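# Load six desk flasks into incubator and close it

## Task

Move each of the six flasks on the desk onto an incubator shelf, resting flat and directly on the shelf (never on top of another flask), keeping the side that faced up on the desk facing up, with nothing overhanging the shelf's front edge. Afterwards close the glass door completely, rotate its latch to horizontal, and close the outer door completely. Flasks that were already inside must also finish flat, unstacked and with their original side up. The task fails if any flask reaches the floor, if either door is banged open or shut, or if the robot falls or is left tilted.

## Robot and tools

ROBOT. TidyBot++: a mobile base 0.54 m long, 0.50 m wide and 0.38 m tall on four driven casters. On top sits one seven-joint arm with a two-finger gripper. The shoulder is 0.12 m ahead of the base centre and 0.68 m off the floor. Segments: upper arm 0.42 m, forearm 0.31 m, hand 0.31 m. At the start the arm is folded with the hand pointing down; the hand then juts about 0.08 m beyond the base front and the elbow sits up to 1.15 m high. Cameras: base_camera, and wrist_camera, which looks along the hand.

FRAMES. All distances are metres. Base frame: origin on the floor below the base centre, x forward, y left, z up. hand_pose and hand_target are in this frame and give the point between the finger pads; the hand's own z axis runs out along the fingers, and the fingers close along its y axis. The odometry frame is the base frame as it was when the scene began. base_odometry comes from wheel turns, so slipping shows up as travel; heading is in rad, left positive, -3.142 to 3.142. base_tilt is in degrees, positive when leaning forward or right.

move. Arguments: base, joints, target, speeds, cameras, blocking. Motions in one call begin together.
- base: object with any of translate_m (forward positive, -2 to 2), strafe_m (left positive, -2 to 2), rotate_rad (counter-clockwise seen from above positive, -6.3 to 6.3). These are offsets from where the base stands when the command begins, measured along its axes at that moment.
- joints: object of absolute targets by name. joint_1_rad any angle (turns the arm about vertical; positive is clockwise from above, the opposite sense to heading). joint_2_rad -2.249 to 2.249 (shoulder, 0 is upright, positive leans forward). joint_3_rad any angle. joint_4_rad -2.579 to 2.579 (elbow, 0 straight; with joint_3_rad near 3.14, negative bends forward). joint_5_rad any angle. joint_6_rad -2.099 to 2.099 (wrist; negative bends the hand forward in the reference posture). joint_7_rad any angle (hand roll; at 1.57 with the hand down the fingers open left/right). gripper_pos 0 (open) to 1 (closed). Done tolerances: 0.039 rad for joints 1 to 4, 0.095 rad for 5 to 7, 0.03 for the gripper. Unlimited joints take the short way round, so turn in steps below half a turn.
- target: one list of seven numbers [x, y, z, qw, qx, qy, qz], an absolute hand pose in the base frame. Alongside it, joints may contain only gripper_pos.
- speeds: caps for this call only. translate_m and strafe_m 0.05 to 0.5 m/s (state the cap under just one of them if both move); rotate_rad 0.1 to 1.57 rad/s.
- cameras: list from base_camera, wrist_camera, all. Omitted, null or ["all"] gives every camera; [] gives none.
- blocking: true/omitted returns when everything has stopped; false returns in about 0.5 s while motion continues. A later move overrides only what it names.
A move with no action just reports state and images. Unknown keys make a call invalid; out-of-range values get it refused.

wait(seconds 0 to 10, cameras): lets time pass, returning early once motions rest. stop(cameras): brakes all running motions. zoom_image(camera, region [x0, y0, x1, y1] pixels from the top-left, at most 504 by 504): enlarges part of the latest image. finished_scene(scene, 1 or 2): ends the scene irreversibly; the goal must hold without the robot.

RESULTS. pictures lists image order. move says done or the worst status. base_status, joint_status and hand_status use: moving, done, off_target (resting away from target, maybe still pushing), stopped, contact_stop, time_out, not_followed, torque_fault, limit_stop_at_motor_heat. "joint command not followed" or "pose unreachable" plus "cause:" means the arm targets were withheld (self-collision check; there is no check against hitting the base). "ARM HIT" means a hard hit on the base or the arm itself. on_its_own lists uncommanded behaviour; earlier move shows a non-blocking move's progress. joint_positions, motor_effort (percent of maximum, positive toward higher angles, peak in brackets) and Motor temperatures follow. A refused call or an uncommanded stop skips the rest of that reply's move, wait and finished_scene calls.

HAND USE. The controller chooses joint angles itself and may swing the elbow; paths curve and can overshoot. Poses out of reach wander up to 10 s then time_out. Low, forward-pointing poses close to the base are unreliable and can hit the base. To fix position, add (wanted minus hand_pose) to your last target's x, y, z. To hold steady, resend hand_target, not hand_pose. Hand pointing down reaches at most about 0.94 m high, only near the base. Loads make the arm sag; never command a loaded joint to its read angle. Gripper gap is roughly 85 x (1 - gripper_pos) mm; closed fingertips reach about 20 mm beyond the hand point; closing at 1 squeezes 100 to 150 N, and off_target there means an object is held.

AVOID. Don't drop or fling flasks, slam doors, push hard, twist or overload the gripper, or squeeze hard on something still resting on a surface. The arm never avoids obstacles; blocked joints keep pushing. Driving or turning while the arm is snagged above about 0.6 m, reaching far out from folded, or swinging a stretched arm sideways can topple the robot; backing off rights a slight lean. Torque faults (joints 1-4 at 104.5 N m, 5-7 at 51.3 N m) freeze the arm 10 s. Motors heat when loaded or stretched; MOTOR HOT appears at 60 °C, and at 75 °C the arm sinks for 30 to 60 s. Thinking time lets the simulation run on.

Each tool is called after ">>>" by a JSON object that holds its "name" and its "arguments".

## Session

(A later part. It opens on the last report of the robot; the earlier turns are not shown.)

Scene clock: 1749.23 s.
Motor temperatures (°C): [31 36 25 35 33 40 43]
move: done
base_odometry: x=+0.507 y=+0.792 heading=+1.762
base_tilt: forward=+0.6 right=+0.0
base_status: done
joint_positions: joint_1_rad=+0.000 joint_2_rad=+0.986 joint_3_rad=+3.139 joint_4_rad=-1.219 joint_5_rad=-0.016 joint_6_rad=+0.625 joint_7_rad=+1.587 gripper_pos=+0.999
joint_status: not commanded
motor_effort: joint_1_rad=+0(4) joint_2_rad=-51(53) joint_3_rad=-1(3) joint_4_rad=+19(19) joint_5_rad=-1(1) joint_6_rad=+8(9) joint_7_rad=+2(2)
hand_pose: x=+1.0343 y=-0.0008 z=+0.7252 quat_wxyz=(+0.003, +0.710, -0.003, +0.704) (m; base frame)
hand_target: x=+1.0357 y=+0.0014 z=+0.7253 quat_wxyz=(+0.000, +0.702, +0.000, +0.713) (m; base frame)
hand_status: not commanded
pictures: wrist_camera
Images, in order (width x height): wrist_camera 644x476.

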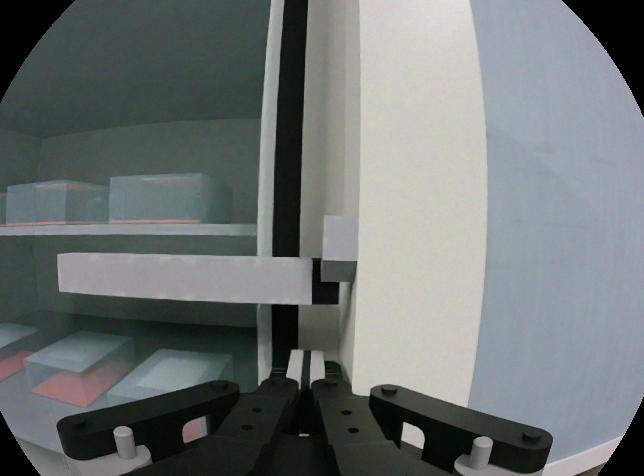

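>>> {"name": "move", "arguments": {"base": {"translate_m": -0.3}, "speeds": {"translate_m": 0.1}, "cameras": ["wrist_camera"]}}

>>> {"name": "zoom_image", "arguments": {"camera": "wrist_camera", "region": [160, 180, 420, 380]}}

Scene clock: 1755.43 s.
Motor temperatures (°C): [31 37 25 35 33 40 43]
move: done
base_odometry: x=+0.564 y=+0.498 heading=+1.762
base_tilt: forward=+0.6 right=+0.1
base_status: done
joint_positions: joint_1_rad=+0.000 joint_2_rad=+0.985 joint_3_rad=+3.139 joint_4_rad=-1.219 joint_5_rad=-0.016 joint_6_rad=+0.625 joint_7_rad=+1.587 gripper_pos=+0.999
joint_status: not commanded
motor_effort: joint_1_rad=+0(2) joint_2_rad=-52(54) joint_3_rad=-1(2) joint_4_rad=+19(20) joint_5_rad=-1(1) joint_6_rad=+8(9) joint_7_rad=+2(2)
hand_pose: x=+1.0343 y=-0.0005 z=+0.7254 quat_wxyz=(+0.003, +0.710, -0.003, +0.704) (m; base frame)
hand_target: x=+1.0357 y=+0.0014 z=+0.7253 quat_wxyz=(+0.000, +0.702, +0.000, +0.713) (m; base frame)
hand_status: not commanded
pictures: wrist_camera
Images, in order (width x height): wrist_camera 644x476.

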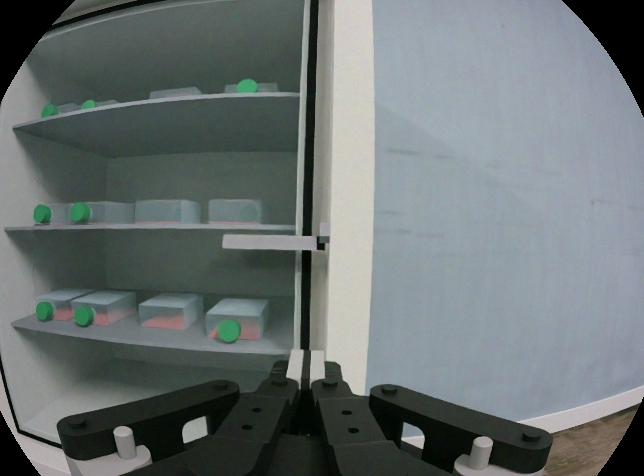

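Scaled by 1.938.

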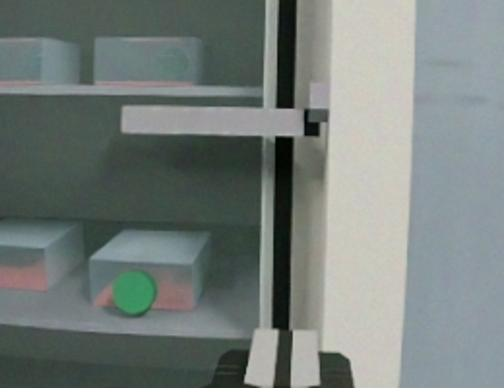

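>>> {"name": "move", "arguments": {"base": {"translate_m": -0.3}, "speeds": {"translate_m": 0.3}, "cameras": []}}

>>> {"name": "move", "arguments": {"joints": {"joint_1_rad":0,"joint_2_rad":-0.385,"joint_3_rad":3.1416,"joint_4_rad":-2.5,"joint_5_rad":0,"joint_6_rad":0.59,"joint_7_rad":1.571}, "cameras": ["wrist_camera"]}}

>>> {"name": "move", "arguments": {"base": {"strafe_m": 1.37}, "speeds": {"strafe_m": 0.4}, "cameras": ["wrist_camera"]}}

>>> {"name": "move", "arguments": {"base": {"rotate_rad": -1.81}, "speeds": {"rotate_rad": 0.8}}}

Scene clock: 1776.10 s.
Motor temperatures (°C): [31 37 25 35 33 40 43]
move: done
base_odometry: x=+0.622 y=+0.203 heading=+1.762
base_tilt: forward=+0.6 right=+0.0
base_status: done
joint_positions: joint_1_rad=+0.000 joint_2_rad=+0.985 joint_3_rad=+3.139 joint_4_rad=-1.219 joint_5_rad=-0.016 joint_6_rad=+0.625 joint_7_rad=+1.587 gripper_pos=+0.999
joint_status: not commanded
motor_effort: joint_1_rad=+0(2) joint_2_rad=-53(54) joint_3_rad=-1(3) joint_4_rad=+19(20) joint_5_rad=-1(1) joint_6_rad=+8(9) joint_7_rad=+1(2)
hand_pose: x=+1.0343 y=-0.0005 z=+0.7258 quat_wxyz=(+0.003, +0.710, -0.003, +0.704) (m; base frame)
hand_target: x=+1.0357 y=+0.0014 z=+0.7253 quat_wxyz=(+0.000, +0.702, +0.000, +0.713) (m; base frame)
hand_status: not commanded
pictures: none
No camera images: "cameras" was empty.

Scene clock: 1778.73 s.
Motor temperatures (°C): [31 37 25 35 33 40 43]
move: done
base_odometry: x=+0.622 y=+0.203 heading=+1.762
base_tilt: forward=+0.5 right=+0.0
base_status: not commanded
joint_positions: joint_1_rad=+0.000 joint_2_rad=-0.382 joint_3_rad=+3.139 joint_4_rad=-2.495 joint_5_rad=-0.016 joint_6_rad=+0.625 joint_7_rad=+1.587 gripper_pos=+0.999
joint_status: all done
motor_effort: joint_1_rad=+1(1) joint_2_rad=-7(54) joint_3_rad=+0(3) joint_4_rad=+20(21) joint_5_rad=-1(2) joint_6_rad=+9(9) joint_7_rad=+1(3)
hand_pose: x=+0.5417 y=-0.0005 z=+0.9357 quat_wxyz=(+0.004, +0.677, -0.002, +0.736) (m; base frame)
hand_target: x=+0.5409 y=+0.0014 z=+0.9232 quat_wxyz=(+0.000, +0.691, +0.000, +0.723) (m; base frame)
hand_status: not commanded
pictures: wrist_camera
Images, in order (width x height): wrist_camera 644x476.

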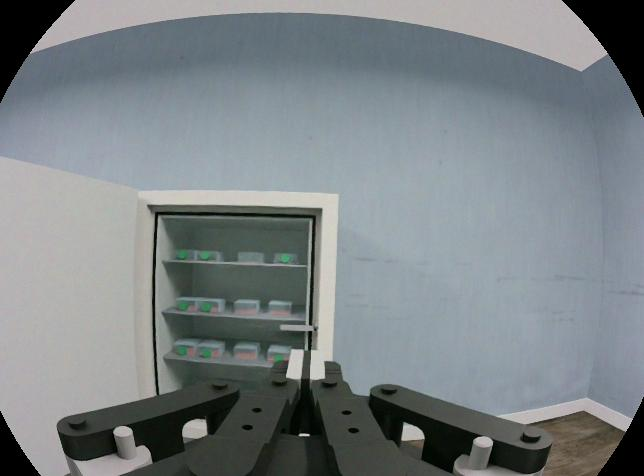

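Scene clock: 1783.33 s.
Motor temperatures (°C): [31 37 25 35 33 40 43]
move: done
base_odometry: x=-0.724 y=-0.057 heading=+1.762
base_tilt: forward=+0.5 right=+0.0
base_status: done
joint_positions: joint_1_rad=+0.000 joint_2_rad=-0.382 joint_3_rad=+3.139 joint_4_rad=-2.495 joint_5_rad=-0.016 joint_6_rad=+0.625 joint_7_rad=+1.587 gripper_pos=+0.999
joint_status: not commanded
motor_effort: joint_1_rad=+0(1) joint_2_rad=-6(8) joint_3_rad=+0(2) joint_4_rad=+20(20) joint_5_rad=-1(1) joint_6_rad=+8(9) joint_7_rad=+1(2)
hand_pose: x=+0.5416 y=-0.0005 z=+0.9356 quat_wxyz=(+0.004, +0.677, -0.002, +0.736) (m; base frame)
hand_target: x=+0.5409 y=+0.0014 z=+0.9232 quat_wxyz=(+0.000, +0.691, +0.000, +0.723) (m; base frame)
hand_status: not commanded
pictures: wrist_camera
Images, in order (width x height): wrist_camera 644x476.

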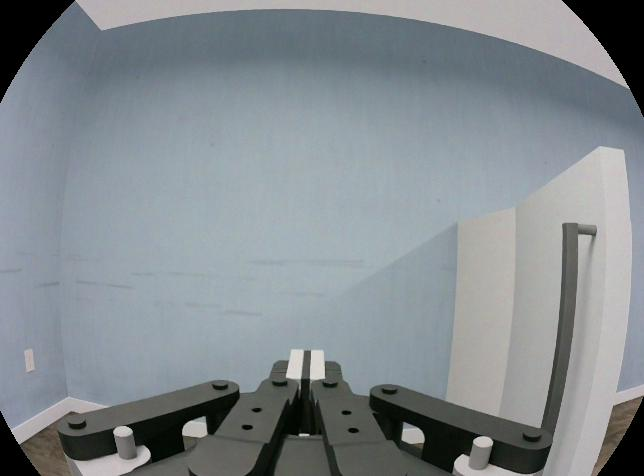

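Scene clock: 1786.40 s.
Motor temperatures (°C): [31 37 25 35 33 40 43]
move: done
base_odometry: x=-0.724 y=-0.057 heading=-0.047
base_tilt: forward=+0.5 right=+0.0
base_status: done
joint_positions: joint_1_rad=+0.000 joint_2_rad=-0.382 joint_3_rad=+3.139 joint_4_rad=-2.495 joint_5_rad=-0.016 joint_6_rad=+0.625 joint_7_rad=+1.587 gripper_pos=+0.999
joint_status: not commanded
motor_effort: joint_1_rad=+0(1) joint_2_rad=-7(8) joint_3_rad=+0(2) joint_4_rad=+20(20) joint_5_rad=-1(2) joint_6_rad=+8(9) joint_7_rad=+1(2)
hand_pose: x=+0.5416 y=-0.0005 z=+0.9356 quat_wxyz=(+0.004, +0.677, -0.002, +0.736) (m; base frame)
hand_target: x=+0.5409 y=+0.0014 z=+0.9232 quat_wxyz=(+0.000, +0.691, +0.000, +0.723) (m; base frame)
hand_status: not commanded
pictures: base_camera, wrist_camera
Images, in order (width x height): base_camera 644x364, wrist_camera 644x476.

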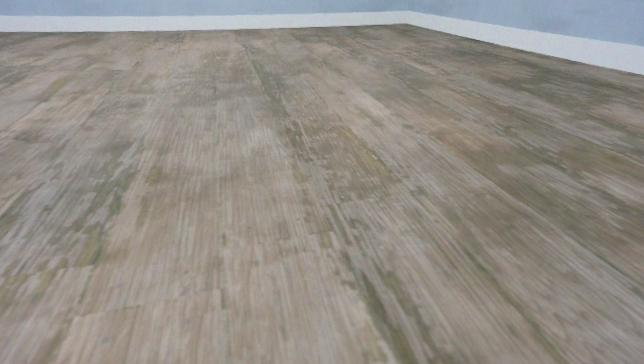

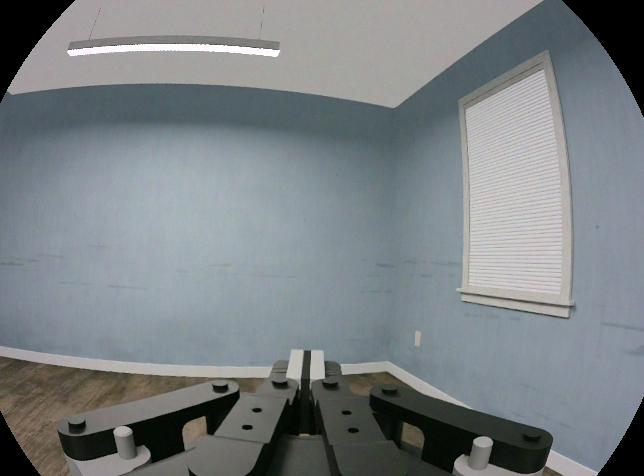

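>>> {"name": "move", "arguments": {"base": {"translate_m": -0.374}, "speeds": {"translate_m": 0.3}, "cameras": []}}

>>> {"name": "move", "arguments": {"base": {"strafe_m": 1.014}, "speeds": {"strafe_m": 0.3}, "joints": {"gripper_pos": 0}}}

Scene clock: 1792.10 s.
Motor temperatures (°C): [31 36 25 35 33 40 43]
move: done
base_odometry: x=-1.097 y=-0.040 heading=-0.048
base_tilt: forward=+0.6 right=+0.0
base_status: done
joint_positions: joint_1_rad=+0.000 joint_2_rad=-0.387 joint_3_rad=+3.139 joint_4_rad=-2.497 joint_5_rad=-0.016 joint_6_rad=+0.625 joint_7_rad=+1.587 gripper_pos=+0.999
joint_status: not commanded
motor_effort: joint_1_rad=+0(1) joint_2_rad=-7(10) joint_3_rad=+0(1) joint_4_rad=+20(21) joint_5_rad=-1(1) joint_6_rad=+8(9) joint_7_rad=+1(2)
hand_pose: x=+0.5402 y=-0.0005 z=+0.9365 quat_wxyz=(+0.004, +0.676, -0.002, +0.737) (m; base frame)
hand_target: x=+0.5409 y=+0.0014 z=+0.9232 quat_wxyz=(+0.000, +0.691, +0.000, +0.723) (m; base frame)
hand_status: not commanded
pictures: none
No camera images: "cameras" was empty.

Scene clock: 1796.47 s.
Motor temperatures (°C): [31 36 25 35 33 40 43]
move: done
base_odometry: x=-1.049 y=+0.973 heading=-0.048
base_tilt: forward=+0.5 right=+0.0
base_status: done
joint_positions: joint_1_rad=+0.000 joint_2_rad=-0.387 joint_3_rad=+3.139 joint_4_rad=-2.497 joint_5_rad=-0.016 joint_6_rad=+0.625 joint_7_rad=+1.587 gripper_pos=+0.000
joint_status: all done
motor_effort: joint_1_rad=+0(1) joint_2_rad=-7(7) joint_3_rad=+1(3) joint_4_rad=+20(20) joint_5_rad=-1(2) joint_6_rad=+8(9) joint_7_rad=+1(2)
hand_pose: x=+0.5402 y=-0.0005 z=+0.9365 quat_wxyz=(+0.004, +0.676, -0.002, +0.737) (m; base frame)
hand_target: x=+0.5409 y=+0.0014 z=+0.9232 quat_wxyz=(+0.000, +0.691, +0.000, +0.723) (m; base frame)
hand_status: not commanded
pictures: base_camera, wrist_camera
Images, in order (width x height): base_camera 644x364, wrist_camera 644x476.

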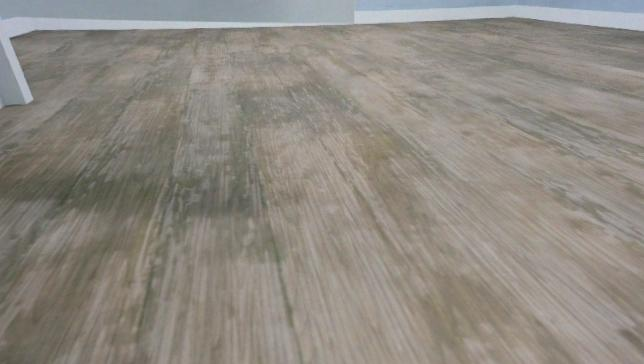

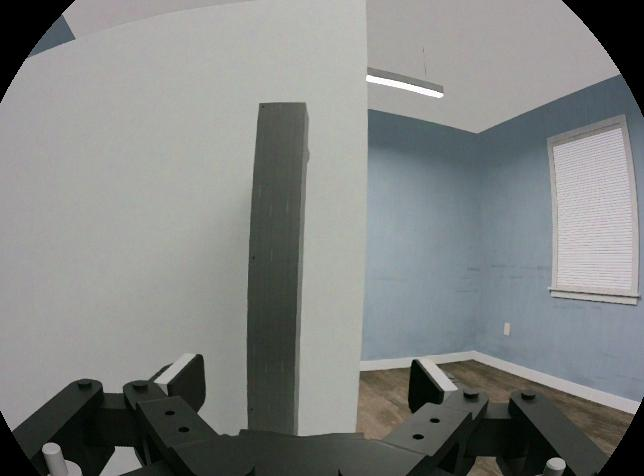

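>>> {"name": "move", "arguments": {"base": {"translate_m": 0.1, "strafe_m": 0.02}, "speeds": {"translate_m": 0.1}, "cameras": ["wrist_camera"]}}

Scene clock: 1801.00 s.
Motor temperatures (°C): [31 36 25 35 33 40 43]
move: done
base_odometry: x=-0.948 y=+0.989 heading=-0.048
base_tilt: forward=+0.6 right=+0.0
base_status: done
joint_positions: joint_1_rad=+0.000 joint_2_rad=-0.388 joint_3_rad=+3.139 joint_4_rad=-2.499 joint_5_rad=-0.016 joint_6_rad=+0.625 joint_7_rad=+1.587 gripper_pos=+0.000
joint_status: not commanded
motor_effort: joint_1_rad=+0(1) joint_2_rad=-6(10) joint_3_rad=+0(1) joint_4_rad=+20(22) joint_5_rad=-1(1) joint_6_rad=+9(9) joint_7_rad=+1(2)
hand_pose: x=+0.5397 y=-0.0006 z=+0.9359 quat_wxyz=(+0.004, +0.677, -0.002, +0.736) (m; base frame)
hand_target: x=+0.5409 y=+0.0014 z=+0.9232 quat_wxyz=(+0.000, +0.691, +0.000, +0.723) (m; base frame)
hand_status: not commanded
pictures: wrist_camera
Images, in order (width x height): wrist_camera 644x476.

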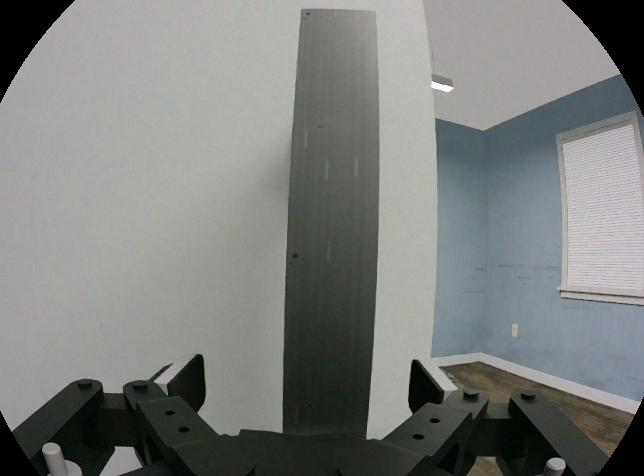

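>>> {"name": "move", "arguments": {"base": {"translate_m": 0.05, "strafe_m": -0.008}, "speeds": {"translate_m": 0.06}, "cameras": ["wrist_camera"]}}

>>> {"name": "move", "arguments": {"base": {"translate_m": 0.04}, "speeds": {"translate_m": 0.05}, "cameras": ["wrist_camera"]}}

>>> {"name": "move", "arguments": {"joints": {"gripper_pos": 0.75}, "cameras": ["wrist_camera"]}}

Scene clock: 1805.53 s.
Motor temperatures (°C): [31 36 25 35 33 40 43]
move: done
base_odometry: x=-0.898 y=+0.978 heading=-0.047
base_tilt: forward=+0.6 right=+0.0
base_status: done
joint_positions: joint_1_rad=+0.000 joint_2_rad=-0.387 joint_3_rad=+3.139 joint_4_rad=-2.500 joint_5_rad=-0.016 joint_6_rad=+0.625 joint_7_rad=+1.587 gripper_pos=+0.000
joint_status: not commanded
motor_effort: joint_1_rad=+0(1) joint_2_rad=-6(8) joint_3_rad=+0(2) joint_4_rad=+20(22) joint_5_rad=-1(1) joint_6_rad=+8(9) joint_7_rad=+1(2)
hand_pose: x=+0.5395 y=-0.0006 z=+0.9350 quat_wxyz=(+0.004, +0.677, -0.002, +0.736) (m; base frame)
hand_target: x=+0.5409 y=+0.0014 z=+0.9232 quat_wxyz=(+0.000, +0.691, +0.000, +0.723) (m; base frame)
hand_status: not commanded
pictures: wrist_camera
Images, in order (width x height): wrist_camera 644x476.

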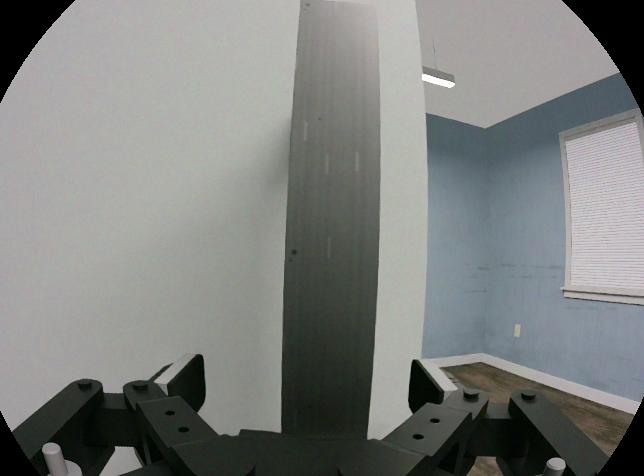

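Scene clock: 1806.83 s.
Motor temperatures (°C): [31 35 25 35 33 40 43]
move: done
base_odometry: x=-0.858 y=+0.976 heading=-0.048
base_tilt: forward=+0.6 right=+0.0
base_status: done
joint_positions: joint_1_rad=+0.000 joint_2_rad=-0.388 joint_3_rad=+3.139 joint_4_rad=-2.501 joint_5_rad=-0.016 joint_6_rad=+0.625 joint_7_rad=+1.587 gripper_pos=+0.000
joint_status: not commanded
motor_effort: joint_1_rad=+0(1) joint_2_rad=-7(9) joint_3_rad=+0(1) joint_4_rad=+20(22) joint_5_rad=-1(1) joint_6_rad=+8(9) joint_7_rad=+2(2)
hand_pose: x=+0.5394 y=-0.0006 z=+0.9346 quat_wxyz=(+0.004, +0.677, -0.002, +0.736) (m; base frame)
hand_target: x=+0.5409 y=+0.0014 z=+0.9232 quat_wxyz=(+0.000, +0.691, +0.000, +0.723) (m; base frame)
hand_status: not commanded
pictures: wrist_camera
Images, in order (width x height): wrist_camera 644x476.

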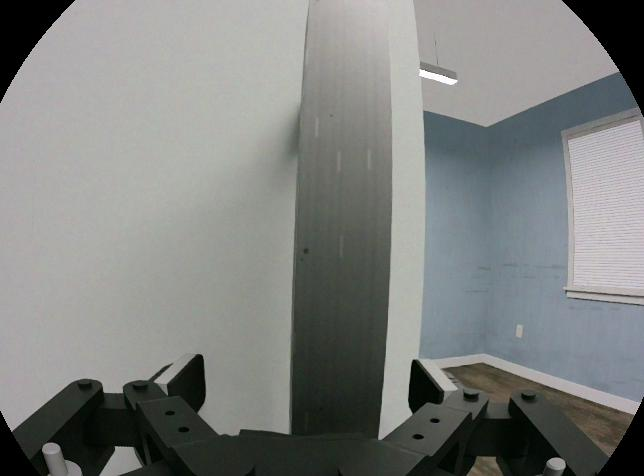

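Scene clock: 1807.80 s.
Motor temperatures (°C): [31 35 25 35 33 40 43]
move: done
base_odometry: x=-0.858 y=+0.976 heading=-0.048
base_tilt: forward=+0.6 right=+0.0
base_status: not commanded
joint_positions: joint_1_rad=+0.012 joint_2_rad=-0.389 joint_3_rad=+3.148 joint_4_rad=-2.502 joint_5_rad=-0.016 joint_6_rad=+0.625 joint_7_rad=+1.587 gripper_pos=+0.722
joint_status: all done
motor_effort: joint_1_rad=-2(5) joint_2_rad=-5(7) joint_3_rad=-4(7) joint_4_rad=+21(21) joint_5_rad=+1(2) joint_6_rad=+9(9) joint_7_rad=+3(3)
hand_pose: x=+0.5389 y=-0.0097 z=+0.9346 quat_wxyz=(+0.010, +0.677, -0.010, +0.736) (m; base frame)
hand_target: x=+0.5409 y=+0.0014 z=+0.9232 quat_wxyz=(+0.000, +0.691, +0.000, +0.723) (m; base frame)
hand_status: not commanded
pictures: wrist_camera
Images, in order (width x height): wrist_camera 644x476.

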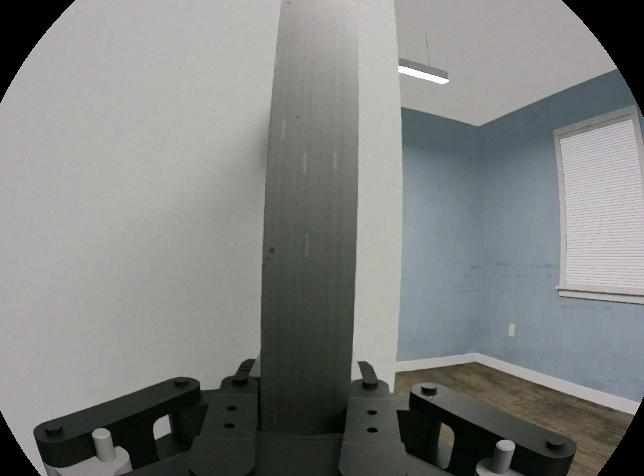

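>>> {"name": "move", "arguments": {"base": {"translate_m": 0.068, "strafe_m": -0.062, "rotate_rad": 0.1}, "speeds": {"translate_m": 0.08, "rotate_rad": 0.1}, "cameras": ["wrist_camera"]}}

>>> {"name": "move", "arguments": {"base": {"translate_m": 0.068, "strafe_m": -0.0555, "rotate_rad": 0.1}, "speeds": {"translate_m": 0.08, "rotate_rad": 0.1}, "cameras": ["wrist_camera"]}}

Scene clock: 1815.20 s.
Motor temperatures (°C): [31 35 25 35 33 40 43]
move: done
base_odometry: x=-0.793 y=+0.911 heading=+0.053
base_tilt: forward=+0.5 right=+0.0
base_status: done
joint_positions: joint_1_rad=-0.008 joint_2_rad=-0.394 joint_3_rad=+3.143 joint_4_rad=-2.505 joint_5_rad=-0.016 joint_6_rad=+0.625 joint_7_rad=+1.585 gripper_pos=+0.724
joint_status: not commanded
motor_effort: joint_1_rad=+4(5) joint_2_rad=-5(7) joint_3_rad=+3(6) joint_4_rad=+21(22) joint_5_rad=-2(3) joint_6_rad=+8(9) joint_7_rad=+4(5)
hand_pose: x=+0.5373 y=+0.0010 z=+0.9346 quat_wxyz=(+0.001, +0.677, -0.001, +0.736) (m; base frame)
hand_target: x=+0.5409 y=+0.0014 z=+0.9232 quat_wxyz=(+0.000, +0.691, +0.000, +0.723) (m; base frame)
hand_status: not commanded
pictures: wrist_camera
Images, in order (width x height): wrist_camera 644x476.

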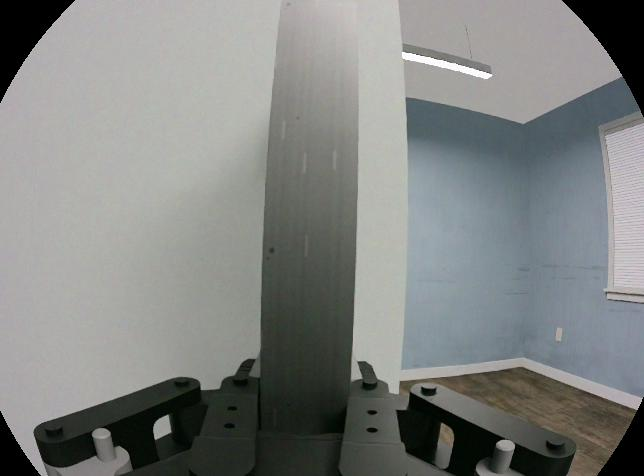

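Scene clock: 1816.83 s.
Motor temperatures (°C): [31 35 25 35 33 40 43]
move: done
base_odometry: x=-0.722 y=+0.859 heading=+0.154
base_tilt: forward=+0.5 right=+0.0
base_status: done
joint_positions: joint_1_rad=-0.014 joint_2_rad=-0.396 joint_3_rad=+3.138 joint_4_rad=-2.507 joint_5_rad=-0.016 joint_6_rad=+0.625 joint_7_rad=+1.584 gripper_pos=+0.726
joint_status: not commanded
motor_effort: joint_1_rad=+5(7) joint_2_rad=-4(6) joint_3_rad=+5(7) joint_4_rad=+20(23) joint_5_rad=-2(3) joint_6_rad=+7(9) joint_7_rad=+5(6)
hand_pose: x=+0.5365 y=+0.0057 z=+0.9346 quat_wxyz=(-0.003, +0.677, +0.003, +0.736) (m; base frame)
hand_target: x=+0.5409 y=+0.0014 z=+0.9232 quat_wxyz=(+0.000, +0.691, +0.000, +0.723) (m; base frame)
hand_status: not commanded
pictures: wrist_camera
Images, in order (width x height): wrist_camera 644x476.

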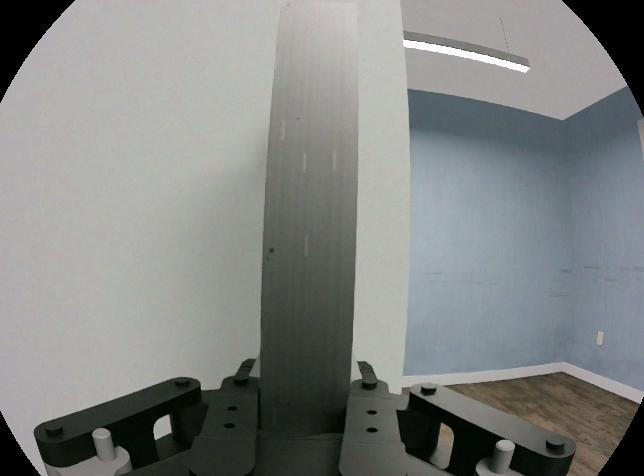

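>>> {"name": "move", "arguments": {"base": {"translate_m": 0.067, "strafe_m": -0.052, "rotate_rad": 0.1}, "speeds": {"translate_m": 0.08, "rotate_rad": 0.1}, "cameras": []}}

>>> {"name": "move", "arguments": {"base": {"translate_m": 0.067, "strafe_m": -0.055, "rotate_rad": 0.1}, "speeds": {"translate_m": 0.08, "rotate_rad": 0.1}, "cameras": []}}

>>> {"name": "move", "arguments": {"base": {"translate_m": 0.067, "strafe_m": -0.055, "rotate_rad": 0.1}, "speeds": {"translate_m": 0.08, "rotate_rad": 0.1}, "cameras": []}}

>>> {"name": "move", "arguments": {"base": {"translate_m": 0.067, "strafe_m": -0.055, "rotate_rad": 0.1}, "speeds": {"translate_m": 0.08, "rotate_rad": 0.1}, "cameras": ["wrist_camera"]}}

Scene clock: 1824.67 s.
Motor temperatures (°C): [31 35 25 35 33 40 43]
move: done
base_odometry: x=-0.648 y=+0.818 heading=+0.255
base_tilt: forward=+0.6 right=+0.0
base_status: done
joint_positions: joint_1_rad=-0.014 joint_2_rad=-0.395 joint_3_rad=+3.137 joint_4_rad=-2.506 joint_5_rad=-0.016 joint_6_rad=+0.625 joint_7_rad=+1.583 gripper_pos=+0.726
joint_status: not commanded
motor_effort: joint_1_rad=+5(6) joint_2_rad=-5(6) joint_3_rad=+5(6) joint_4_rad=+19(23) joint_5_rad=-1(3) joint_6_rad=+7(9) joint_7_rad=+5(6)
hand_pose: x=+0.5366 y=+0.0065 z=+0.9346 quat_wxyz=(-0.003, +0.677, +0.003, +0.736) (m; base frame)
hand_target: x=+0.5409 y=+0.0014 z=+0.9232 quat_wxyz=(+0.000, +0.691, +0.000, +0.723) (m; base frame)
hand_status: not commanded
pictures: none
No camera images: "cameras" was empty.

Scene clock: 1826.30 s.
Motor temperatures (°C): [31 35 25 35 33 40 43]
move: done
base_odometry: x=-0.569 y=+0.782 heading=+0.355
base_tilt: forward=+0.6 right=+0.0
base_status: done
joint_positions: joint_1_rad=-0.017 joint_2_rad=-0.395 joint_3_rad=+3.133 joint_4_rad=-2.506 joint_5_rad=-0.016 joint_6_rad=+0.625 joint_7_rad=+1.581 gripper_pos=+0.727
joint_status: not commanded
motor_effort: joint_1_rad=+6(10) joint_2_rad=-5(6) joint_3_rad=+6(11) joint_4_rad=+19(22) joint_5_rad=-2(4) joint_6_rad=+7(9) joint_7_rad=+6(6)
hand_pose: x=+0.5367 y=+0.0096 z=+0.9346 quat_wxyz=(-0.006, +0.677, +0.005, +0.736) (m; base frame)
hand_target: x=+0.5409 y=+0.0014 z=+0.9232 quat_wxyz=(+0.000, +0.691, +0.000, +0.723) (m; base frame)
hand_status: not commanded
pictures: none
No camera images: "cameras" was empty.

Scene clock: 1827.93 s.
Motor temperatures (°C): [31 34 25 35 33 40 43]
move: done
base_odometry: x=-0.487 y=+0.754 heading=+0.456
base_tilt: forward=+0.6 right=+0.0
base_status: done
joint_positions: joint_1_rad=-0.020 joint_2_rad=-0.394 joint_3_rad=+3.130 joint_4_rad=-2.505 joint_5_rad=-0.016 joint_6_rad=+0.625 joint_7_rad=+1.579 gripper_pos=+0.729
joint_status: not commanded
motor_effort: joint_1_rad=+7(10) joint_2_rad=-5(7) joint_3_rad=+7(12) joint_4_rad=+19(22) joint_5_rad=-1(5) joint_6_rad=+7(9) joint_7_rad=+6(6)
hand_pose: x=+0.5370 y=+0.0123 z=+0.9346 quat_wxyz=(-0.008, +0.677, +0.007, +0.736) (m; base frame)
hand_target: x=+0.5409 y=+0.0014 z=+0.9232 quat_wxyz=(+0.000, +0.691, +0.000, +0.723) (m; base frame)
hand_status: not commanded
pictures: none
No camera images: "cameras" was empty.

Scene clock: 1829.60 s.
Motor temperatures (°C): [31 34 25 35 33 40 43]
move: done
base_odometry: x=-0.403 y=+0.734 heading=+0.557
base_tilt: forward=+0.6 right=+0.0
base_status: done
joint_positions: joint_1_rad=-0.022 joint_2_rad=-0.392 joint_3_rad=+3.127 joint_4_rad=-2.504 joint_5_rad=-0.016 joint_6_rad=+0.625 joint_7_rad=+1.577 gripper_pos=+0.730
joint_status: not commanded
motor_effort: joint_1_rad=+6(9) joint_2_rad=-5(7) joint_3_rad=+6(11) joint_4_rad=+18(22) joint_5_rad=-1(4) joint_6_rad=+7(8) joint_7_rad=+6(7)
hand_pose: x=+0.5374 y=+0.0145 z=+0.9346 quat_wxyz=(-0.010, +0.677, +0.008, +0.736) (m; base frame)
hand_target: x=+0.5409 y=+0.0014 z=+0.9232 quat_wxyz=(+0.000, +0.691, +0.000, +0.723) (m; base frame)
hand_status: not commanded
pictures: wrist_camera
Images, in order (width x height): wrist_camera 644x476.

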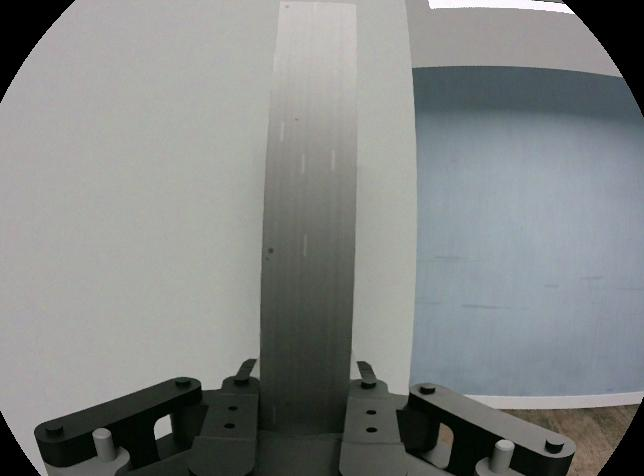

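>>> {"name": "move", "arguments": {"base": {"translate_m": 0.067, "strafe_m": -0.049, "rotate_rad": 0.1}, "speeds": {"translate_m": 0.08, "rotate_rad": 0.1}, "cameras": []}}

>>> {"name": "move", "arguments": {"base": {"translate_m": 0.067, "strafe_m": -0.049, "rotate_rad": 0.1}, "speeds": {"translate_m": 0.08, "rotate_rad": 0.1}, "cameras": []}}

>>> {"name": "move", "arguments": {"base": {"translate_m": 0.067, "strafe_m": -0.049, "rotate_rad": 0.1}, "speeds": {"translate_m": 0.08, "rotate_rad": 0.1}, "cameras": []}}

>>> {"name": "move", "arguments": {"base": {"translate_m": 0.067, "strafe_m": -0.051, "rotate_rad": 0.1}, "speeds": {"translate_m": 0.08, "rotate_rad": 0.1}, "cameras": ["wrist_camera"]}}

Scene clock: 1836.10 s.
Motor temperatures (°C): [31 34 25 35 33 40 43]
move: done
base_odometry: x=-0.320 y=+0.728 heading=+0.657
base_tilt: forward=+0.5 right=+0.0
base_status: done
joint_positions: joint_1_rad=-0.014 joint_2_rad=-0.393 joint_3_rad=+3.130 joint_4_rad=-2.504 joint_5_rad=-0.016 joint_6_rad=+0.625 joint_7_rad=+1.577 gripper_pos=+0.730
joint_status: not commanded
motor_effort: joint_1_rad=+4(6) joint_2_rad=-6(8) joint_3_rad=+4(7) joint_4_rad=+20(22) joint_5_rad=-1(3) joint_6_rad=+8(9) joint_7_rad=+5(6)
hand_pose: x=+0.5375 y=+0.0099 z=+0.9347 quat_wxyz=(-0.007, +0.677, +0.004, +0.736) (m; base frame)
hand_target: x=+0.5409 y=+0.0014 z=+0.9232 quat_wxyz=(+0.000, +0.691, +0.000, +0.723) (m; base frame)
hand_status: not commanded
pictures: none
No camera images: "cameras" was empty.

Scene clock: 1851.10 s.
Motor temperatures (°C): [31 33 25 35 33 40 43]
move: done
base_odometry: x=-0.237 y=+0.730 heading=+0.758
base_tilt: forward=+0.6 right=+0.0
base_status: done
joint_positions: joint_1_rad=-0.010 joint_2_rad=-0.394 joint_3_rad=+3.135 joint_4_rad=-2.505 joint_5_rad=-0.016 joint_6_rad=+0.625 joint_7_rad=+1.577 gripper_pos=+0.730
joint_status: not commanded
motor_effort: joint_1_rad=+0(7) joint_2_rad=-5(7) joint_3_rad=+0(7) joint_4_rad=+19(22) joint_5_rad=+0(4) joint_6_rad=+8(9) joint_7_rad=+3(5)
hand_pose: x=+0.5372 y=+0.0059 z=+0.9346 quat_wxyz=(-0.004, +0.677, +0.001, +0.736) (m; base frame)
hand_target: x=+0.5409 y=+0.0014 z=+0.9232 quat_wxyz=(+0.000, +0.691, +0.000, +0.723) (m; base frame)
hand_status: not commanded
pictures: none
No camera images: "cameras" was empty.

Scene clock: 1866.10 s.
Motor temperatures (°C): [31 33 25 35 33 40 43]
move: done
base_odometry: x=-0.155 y=+0.740 heading=+0.859
base_tilt: forward=+0.6 right=+0.0
base_status: done
joint_positions: joint_1_rad=-0.004 joint_2_rad=-0.395 joint_3_rad=+3.141 joint_4_rad=-2.506 joint_5_rad=-0.016 joint_6_rad=+0.625 joint_7_rad=+1.577 gripper_pos=+0.730
joint_status: not commanded
motor_effort: joint_1_rad=-2(6) joint_2_rad=-4(6) joint_3_rad=-3(7) joint_4_rad=+20(23) joint_5_rad=+0(5) joint_6_rad=+7(9) joint_7_rad=+1(3)
hand_pose: x=+0.5369 y=+0.0005 z=+0.9346 quat_wxyz=(-0.001, +0.677, -0.004, +0.736) (m; base frame)
hand_target: x=+0.5409 y=+0.0014 z=+0.9232 quat_wxyz=(+0.000, +0.691, +0.000, +0.723) (m; base frame)
hand_status: not commanded
pictures: none
No camera images: "cameras" was empty.

Scene clock: 1881.10 s.
Motor temperatures (°C): [31 32 25 35 33 40 43]
move: done
base_odometry: x=-0.073 y=+0.758 heading=+0.959
base_tilt: forward=+0.6 right=+0.1
base_status: done
joint_positions: joint_1_rad=+0.000 joint_2_rad=-0.396 joint_3_rad=+3.145 joint_4_rad=-2.507 joint_5_rad=-0.016 joint_6_rad=+0.625 joint_7_rad=+1.577 gripper_pos=+0.730
joint_status: not commanded
motor_effort: joint_1_rad=-2(6) joint_2_rad=-4(6) joint_3_rad=-4(8) joint_4_rad=+20(23) joint_5_rad=-1(6) joint_6_rad=+8(9) joint_7_rad=+0(2)
hand_pose: x=+0.5364 y=-0.0031 z=+0.9346 quat_wxyz=(+0.001, +0.677, -0.007, +0.736) (m; base frame)
hand_target: x=+0.5409 y=+0.0014 z=+0.9232 quat_wxyz=(+0.000, +0.691, +0.000, +0.723) (m; base frame)
hand_status: not commanded
pictures: wrist_camera
Images, in order (width x height): wrist_camera 644x476.

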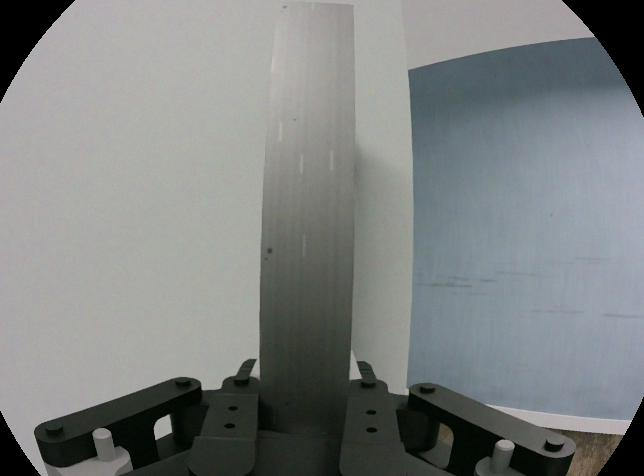

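>>> {"name": "move", "arguments": {"base": {"translate_m": 0.139, "strafe_m": -0.101, "rotate_rad": 0.2}, "speeds": {"translate_m": 0.08, "rotate_rad": 0.1}, "cameras": []}}

>>> {"name": "move", "arguments": {"base": {"translate_m": 0.139, "strafe_m": -0.101, "rotate_rad": 0.2}, "speeds": {"translate_m": 0.08, "rotate_rad": 0.1}, "cameras": ["wrist_camera"]}}

Scene clock: 1888.57 s.
Motor temperatures (°C): [31 32 25 34 33 40 43]
move: done
base_odometry: x=+0.090 y=+0.813 heading=+1.160
base_tilt: forward=+0.6 right=+0.0
base_status: done
joint_positions: joint_1_rad=+0.002 joint_2_rad=-0.396 joint_3_rad=+3.147 joint_4_rad=-2.507 joint_5_rad=-0.016 joint_6_rad=+0.625 joint_7_rad=+1.577 gripper_pos=+0.730
joint_status: not commanded
motor_effort: joint_1_rad=+0(6) joint_2_rad=-5(7) joint_3_rad=+0(8) joint_4_rad=+20(22) joint_5_rad=-2(3) joint_6_rad=+7(9) joint_7_rad=+1(2)
hand_pose: x=+0.5364 y=-0.0049 z=+0.9346 quat_wxyz=(+0.003, +0.677, -0.009, +0.736) (m; base frame)
hand_target: x=+0.5409 y=+0.0014 z=+0.9232 quat_wxyz=(+0.000, +0.691, +0.000, +0.723) (m; base frame)
hand_status: not commanded
pictures: none
No camera images: "cameras" was empty.

Scene clock: 1891.27 s.
Motor temperatures (°C): [31 32 25 34 33 40 43]
move: done
base_odometry: x=+0.238 y=+0.901 heading=+1.361
base_tilt: forward=+0.6 right=+0.0
base_status: done
joint_positions: joint_1_rad=+0.004 joint_2_rad=-0.396 joint_3_rad=+3.148 joint_4_rad=-2.507 joint_5_rad=-0.016 joint_6_rad=+0.625 joint_7_rad=+1.577 gripper_pos=+0.730
joint_status: not commanded
motor_effort: joint_1_rad=-1(7) joint_2_rad=-5(6) joint_3_rad=-2(8) joint_4_rad=+19(22) joint_5_rad=-1(4) joint_6_rad=+8(9) joint_7_rad=+0(2)
hand_pose: x=+0.5366 y=-0.0066 z=+0.9346 quat_wxyz=(+0.004, +0.677, -0.010, +0.736) (m; base frame)
hand_target: x=+0.5409 y=+0.0014 z=+0.9232 quat_wxyz=(+0.000, +0.691, +0.000, +0.723) (m; base frame)
hand_status: not commanded
pictures: wrist_camera
Images, in order (width x height): wrist_camera 644x476.

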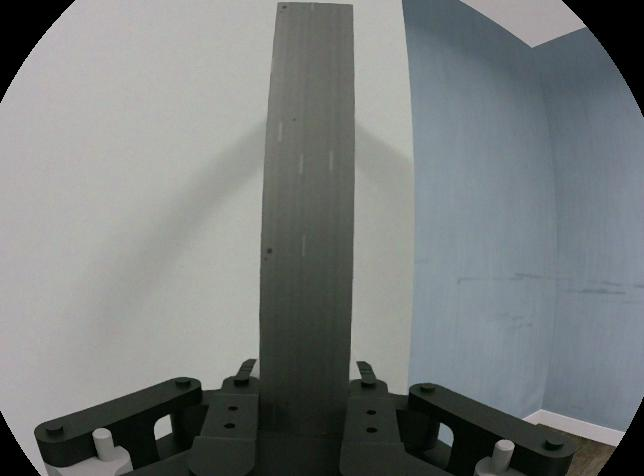

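>>> {"name": "move", "arguments": {"base": {"translate_m": 0.139, "strafe_m": -0.104, "rotate_rad": 0.2}, "speeds": {"translate_m": 0.08, "rotate_rad": 0.1}, "cameras": []}}

>>> {"name": "move", "arguments": {"base": {"translate_m": 0.067, "strafe_m": -0.054, "rotate_rad": 0.1}, "speeds": {"translate_m": 0.06, "rotate_rad": 0.1}, "cameras": []}}

>>> {"name": "move", "arguments": {"base": {"translate_m": 0.034, "strafe_m": -0.027, "rotate_rad": 0.05}, "speeds": {"translate_m": 0.05, "rotate_rad": 0.1}, "cameras": ["wrist_camera"]}}

Scene clock: 1897.77 s.
Motor temperatures (°C): [31 32 25 34 33 40 43]
move: done
base_odometry: x=+0.369 y=+1.015 heading=+1.561
base_tilt: forward=+0.6 right=+0.1
base_status: done
joint_positions: joint_1_rad=+0.004 joint_2_rad=-0.395 joint_3_rad=+3.149 joint_4_rad=-2.506 joint_5_rad=-0.016 joint_6_rad=+0.625 joint_7_rad=+1.577 gripper_pos=+0.731
joint_status: not commanded
motor_effort: joint_1_rad=+0(6) joint_2_rad=-6(7) joint_3_rad=-1(8) joint_4_rad=+20(23) joint_5_rad=-1(3) joint_6_rad=+8(9) joint_7_rad=+1(2)
hand_pose: x=+0.5369 y=-0.0067 z=+0.9346 quat_wxyz=(+0.004, +0.677, -0.010, +0.736) (m; base frame)
hand_target: x=+0.5409 y=+0.0014 z=+0.9232 quat_wxyz=(+0.000, +0.691, +0.000, +0.723) (m; base frame)
hand_status: not commanded
pictures: none
No camera images: "cameras" was empty.

Scene clock: 1899.97 s.
Motor temperatures (°C): [31 32 25 34 33 40 43]
move: done
base_odometry: x=+0.424 y=+1.081 heading=+1.662
base_tilt: forward=+0.6 right=+0.0
base_status: done
joint_positions: joint_1_rad=+0.004 joint_2_rad=-0.394 joint_3_rad=+3.152 joint_4_rad=-2.506 joint_5_rad=-0.016 joint_6_rad=+0.625 joint_7_rad=+1.577 gripper_pos=+0.731
joint_status: not commanded
motor_effort: joint_1_rad=+1(7) joint_2_rad=-5(8) joint_3_rad=+0(10) joint_4_rad=+19(22) joint_5_rad=-2(4) joint_6_rad=+7(9) joint_7_rad=+1(3)
hand_pose: x=+0.5371 y=-0.0081 z=+0.9346 quat_wxyz=(+0.004, +0.677, -0.011, +0.736) (m; base frame)
hand_target: x=+0.5409 y=+0.0014 z=+0.9232 quat_wxyz=(+0.000, +0.691, +0.000, +0.723) (m; base frame)
hand_status: not commanded
pictures: none
No camera images: "cameras" was empty.

Scene clock: 1901.33 s.
Motor temperatures (°C): [31 32 25 34 33 40 43]
move: done
base_odometry: x=+0.447 y=+1.118 heading=+1.713
base_tilt: forward=+0.6 right=+0.1
base_status: done
joint_positions: joint_1_rad=+0.005 joint_2_rad=-0.395 joint_3_rad=+3.153 joint_4_rad=-2.506 joint_5_rad=-0.016 joint_6_rad=+0.625 joint_7_rad=+1.577 gripper_pos=+0.731
joint_status: not commanded
motor_effort: joint_1_rad=-1(7) joint_2_rad=-6(7) joint_3_rad=-1(9) joint_4_rad=+20(22) joint_5_rad=-1(4) joint_6_rad=+8(9) joint_7_rad=+1(2)
hand_pose: x=+0.5370 y=-0.0094 z=+0.9346 quat_wxyz=(+0.005, +0.677, -0.013, +0.736) (m; base frame)
hand_target: x=+0.5409 y=+0.0014 z=+0.9232 quat_wxyz=(+0.000, +0.691, +0.000, +0.723) (m; base frame)
hand_status: not commanded
pictures: wrist_camera
Images, in order (width x height): wrist_camera 644x476.

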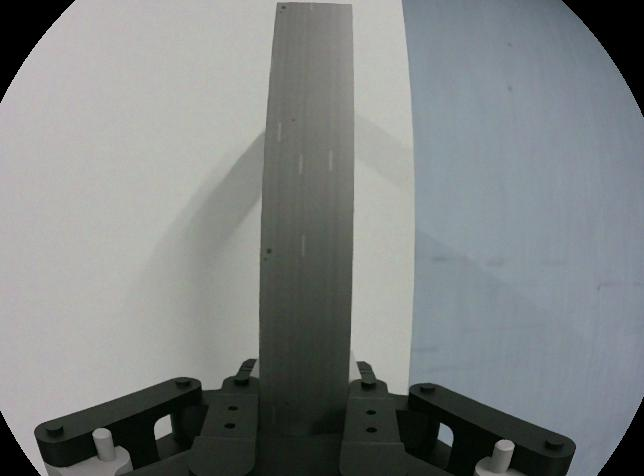

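>>> {"name": "move", "arguments": {"base": {"translate_m": 0.02, "strafe_m": -0.018, "rotate_rad": 0.03}, "speeds": {"translate_m": 0.05, "rotate_rad": 0.1}, "cameras": []}}

>>> {"name": "move", "arguments": {"base": {"translate_m": 0.02, "strafe_m": -0.012, "rotate_rad": 0.02}, "speeds": {"translate_m": 0.05, "rotate_rad": 0.1}, "cameras": ["wrist_camera"]}}

Scene clock: 1906.43 s.
Motor temperatures (°C): [31 32 25 34 33 40 43]
move: done
base_odometry: x=+0.462 y=+1.140 heading=+1.743
base_tilt: forward=+0.6 right=+0.0
base_status: done
joint_positions: joint_1_rad=+0.006 joint_2_rad=-0.394 joint_3_rad=+3.153 joint_4_rad=-2.505 joint_5_rad=-0.015 joint_6_rad=+0.625 joint_7_rad=+1.577 gripper_pos=+0.731
joint_status: not commanded
motor_effort: joint_1_rad=+1(7) joint_2_rad=-5(7) joint_3_rad=+1(8) joint_4_rad=+19(23) joint_5_rad=-2(4) joint_6_rad=+7(9) joint_7_rad=+1(1)
hand_pose: x=+0.5372 y=-0.0093 z=+0.9346 quat_wxyz=(+0.005, +0.677, -0.012, +0.736) (m; base frame)
hand_target: x=+0.5409 y=+0.0014 z=+0.9232 quat_wxyz=(+0.000, +0.691, +0.000, +0.723) (m; base frame)
hand_status: not commanded
pictures: none
No camera images: "cameras" was empty.

Scene clock: 1907.67 s.
Motor temperatures (°C): [31 32 25 34 33 40 43]
move: done
base_odometry: x=+0.471 y=+1.162 heading=+1.764
base_tilt: forward=+0.5 right=+0.0
base_status: done
joint_positions: joint_1_rad=+0.006 joint_2_rad=-0.394 joint_3_rad=+3.154 joint_4_rad=-2.506 joint_5_rad=-0.015 joint_6_rad=+0.625 joint_7_rad=+1.577 gripper_pos=+0.731
joint_status: not commanded
motor_effort: joint_1_rad=+2(7) joint_2_rad=-6(7) joint_3_rad=+1(9) joint_4_rad=+18(23) joint_5_rad=-4(5) joint_6_rad=+8(9) joint_7_rad=+0(1)
hand_pose: x=+0.5372 y=-0.0097 z=+0.9346 quat_wxyz=(+0.005, +0.677, -0.013, +0.736) (m; base frame)
hand_target: x=+0.5409 y=+0.0014 z=+0.9232 quat_wxyz=(+0.000, +0.691, +0.000, +0.723) (m; base frame)
hand_status: not commanded
pictures: wrist_camera
Images, in order (width x height): wrist_camera 644x476.

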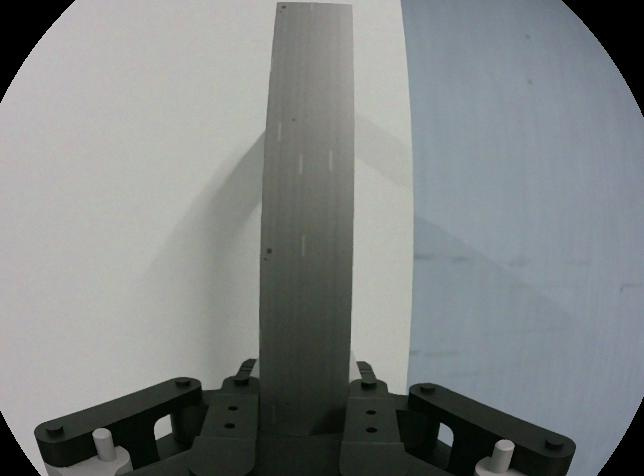

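>>> {"name": "move", "arguments": {"base": {"translate_m": 0.02, "strafe_m": -0.01, "rotate_rad": 0.02}, "speeds": {"translate_m": 0.05, "rotate_rad": 0.1}, "cameras": []}}

>>> {"name": "move", "arguments": {"base": {"translate_m": 0.02, "strafe_m": -0.01, "rotate_rad": 0.02}, "speeds": {"translate_m": 0.05, "rotate_rad": 0.1}, "cameras": ["wrist_camera"]}}

Scene clock: 1913.00 s.
Motor temperatures (°C): [31 32 25 34 33 40 43]
move: done
base_odometry: x=+0.477 y=+1.183 heading=+1.784
base_tilt: forward=+0.6 right=+0.0
base_status: done
joint_positions: joint_1_rad=+0.008 joint_2_rad=-0.441 joint_3_rad=+3.152 joint_4_rad=-2.538 joint_5_rad=-0.015 joint_6_rad=+0.625 joint_7_rad=+1.577 gripper_pos=+0.731
joint_status: not commanded
motor_effort: joint_1_rad=-1(8) joint_2_rad=+6(8) joint_3_rad=-1(11) joint_4_rad=+25(27) joint_5_rad=-1(5) joint_6_rad=+7(8) joint_7_rad=+0(2)
hand_pose: x=+0.5210 y=-0.0095 z=+0.9346 quat_wxyz=(+0.006, +0.672, -0.013, +0.741) (m; base frame)
hand_target: x=+0.5409 y=+0.0014 z=+0.9232 quat_wxyz=(+0.000, +0.691, +0.000, +0.723) (m; base frame)
hand_status: not commanded
pictures: none
No camera images: "cameras" was empty.

Scene clock: 1914.00 s.
Motor temperatures (°C): [31 32 25 35 33 40 43]
move: done
base_odometry: x=+0.482 y=+1.204 heading=+1.805
base_tilt: forward=+0.5 right=+0.1
base_status: done
joint_positions: joint_1_rad=+0.009 joint_2_rad=-0.494 joint_3_rad=+3.151 joint_4_rad=-2.574 joint_5_rad=-0.015 joint_6_rad=+0.625 joint_7_rad=+1.577 gripper_pos=+0.731
joint_status: not commanded
motor_effort: joint_1_rad=-1(6) joint_2_rad=+19(21) joint_3_rad=+0(7) joint_4_rad=+32(34) joint_5_rad=+3(4) joint_6_rad=+5(9) joint_7_rad=+4(4)
hand_pose: x=+0.5032 y=-0.0090 z=+0.9348 quat_wxyz=(+0.005, +0.665, -0.013, +0.747) (m; base frame)
hand_target: x=+0.5409 y=+0.0014 z=+0.9232 quat_wxyz=(+0.000, +0.691, +0.000, +0.723) (m; base frame)
hand_status: not commanded
pictures: wrist_camera
Images, in order (width x height): wrist_camera 644x476.

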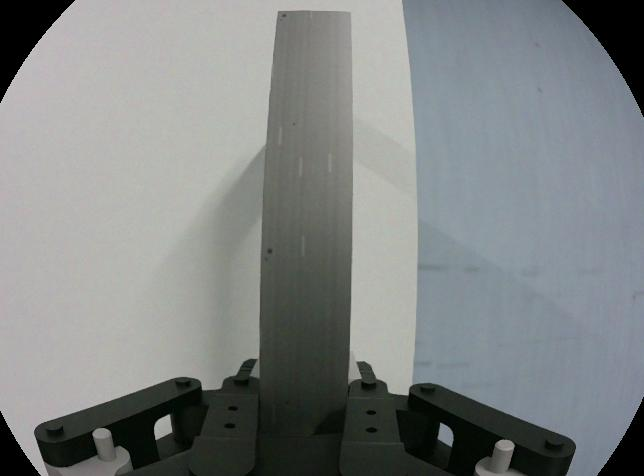

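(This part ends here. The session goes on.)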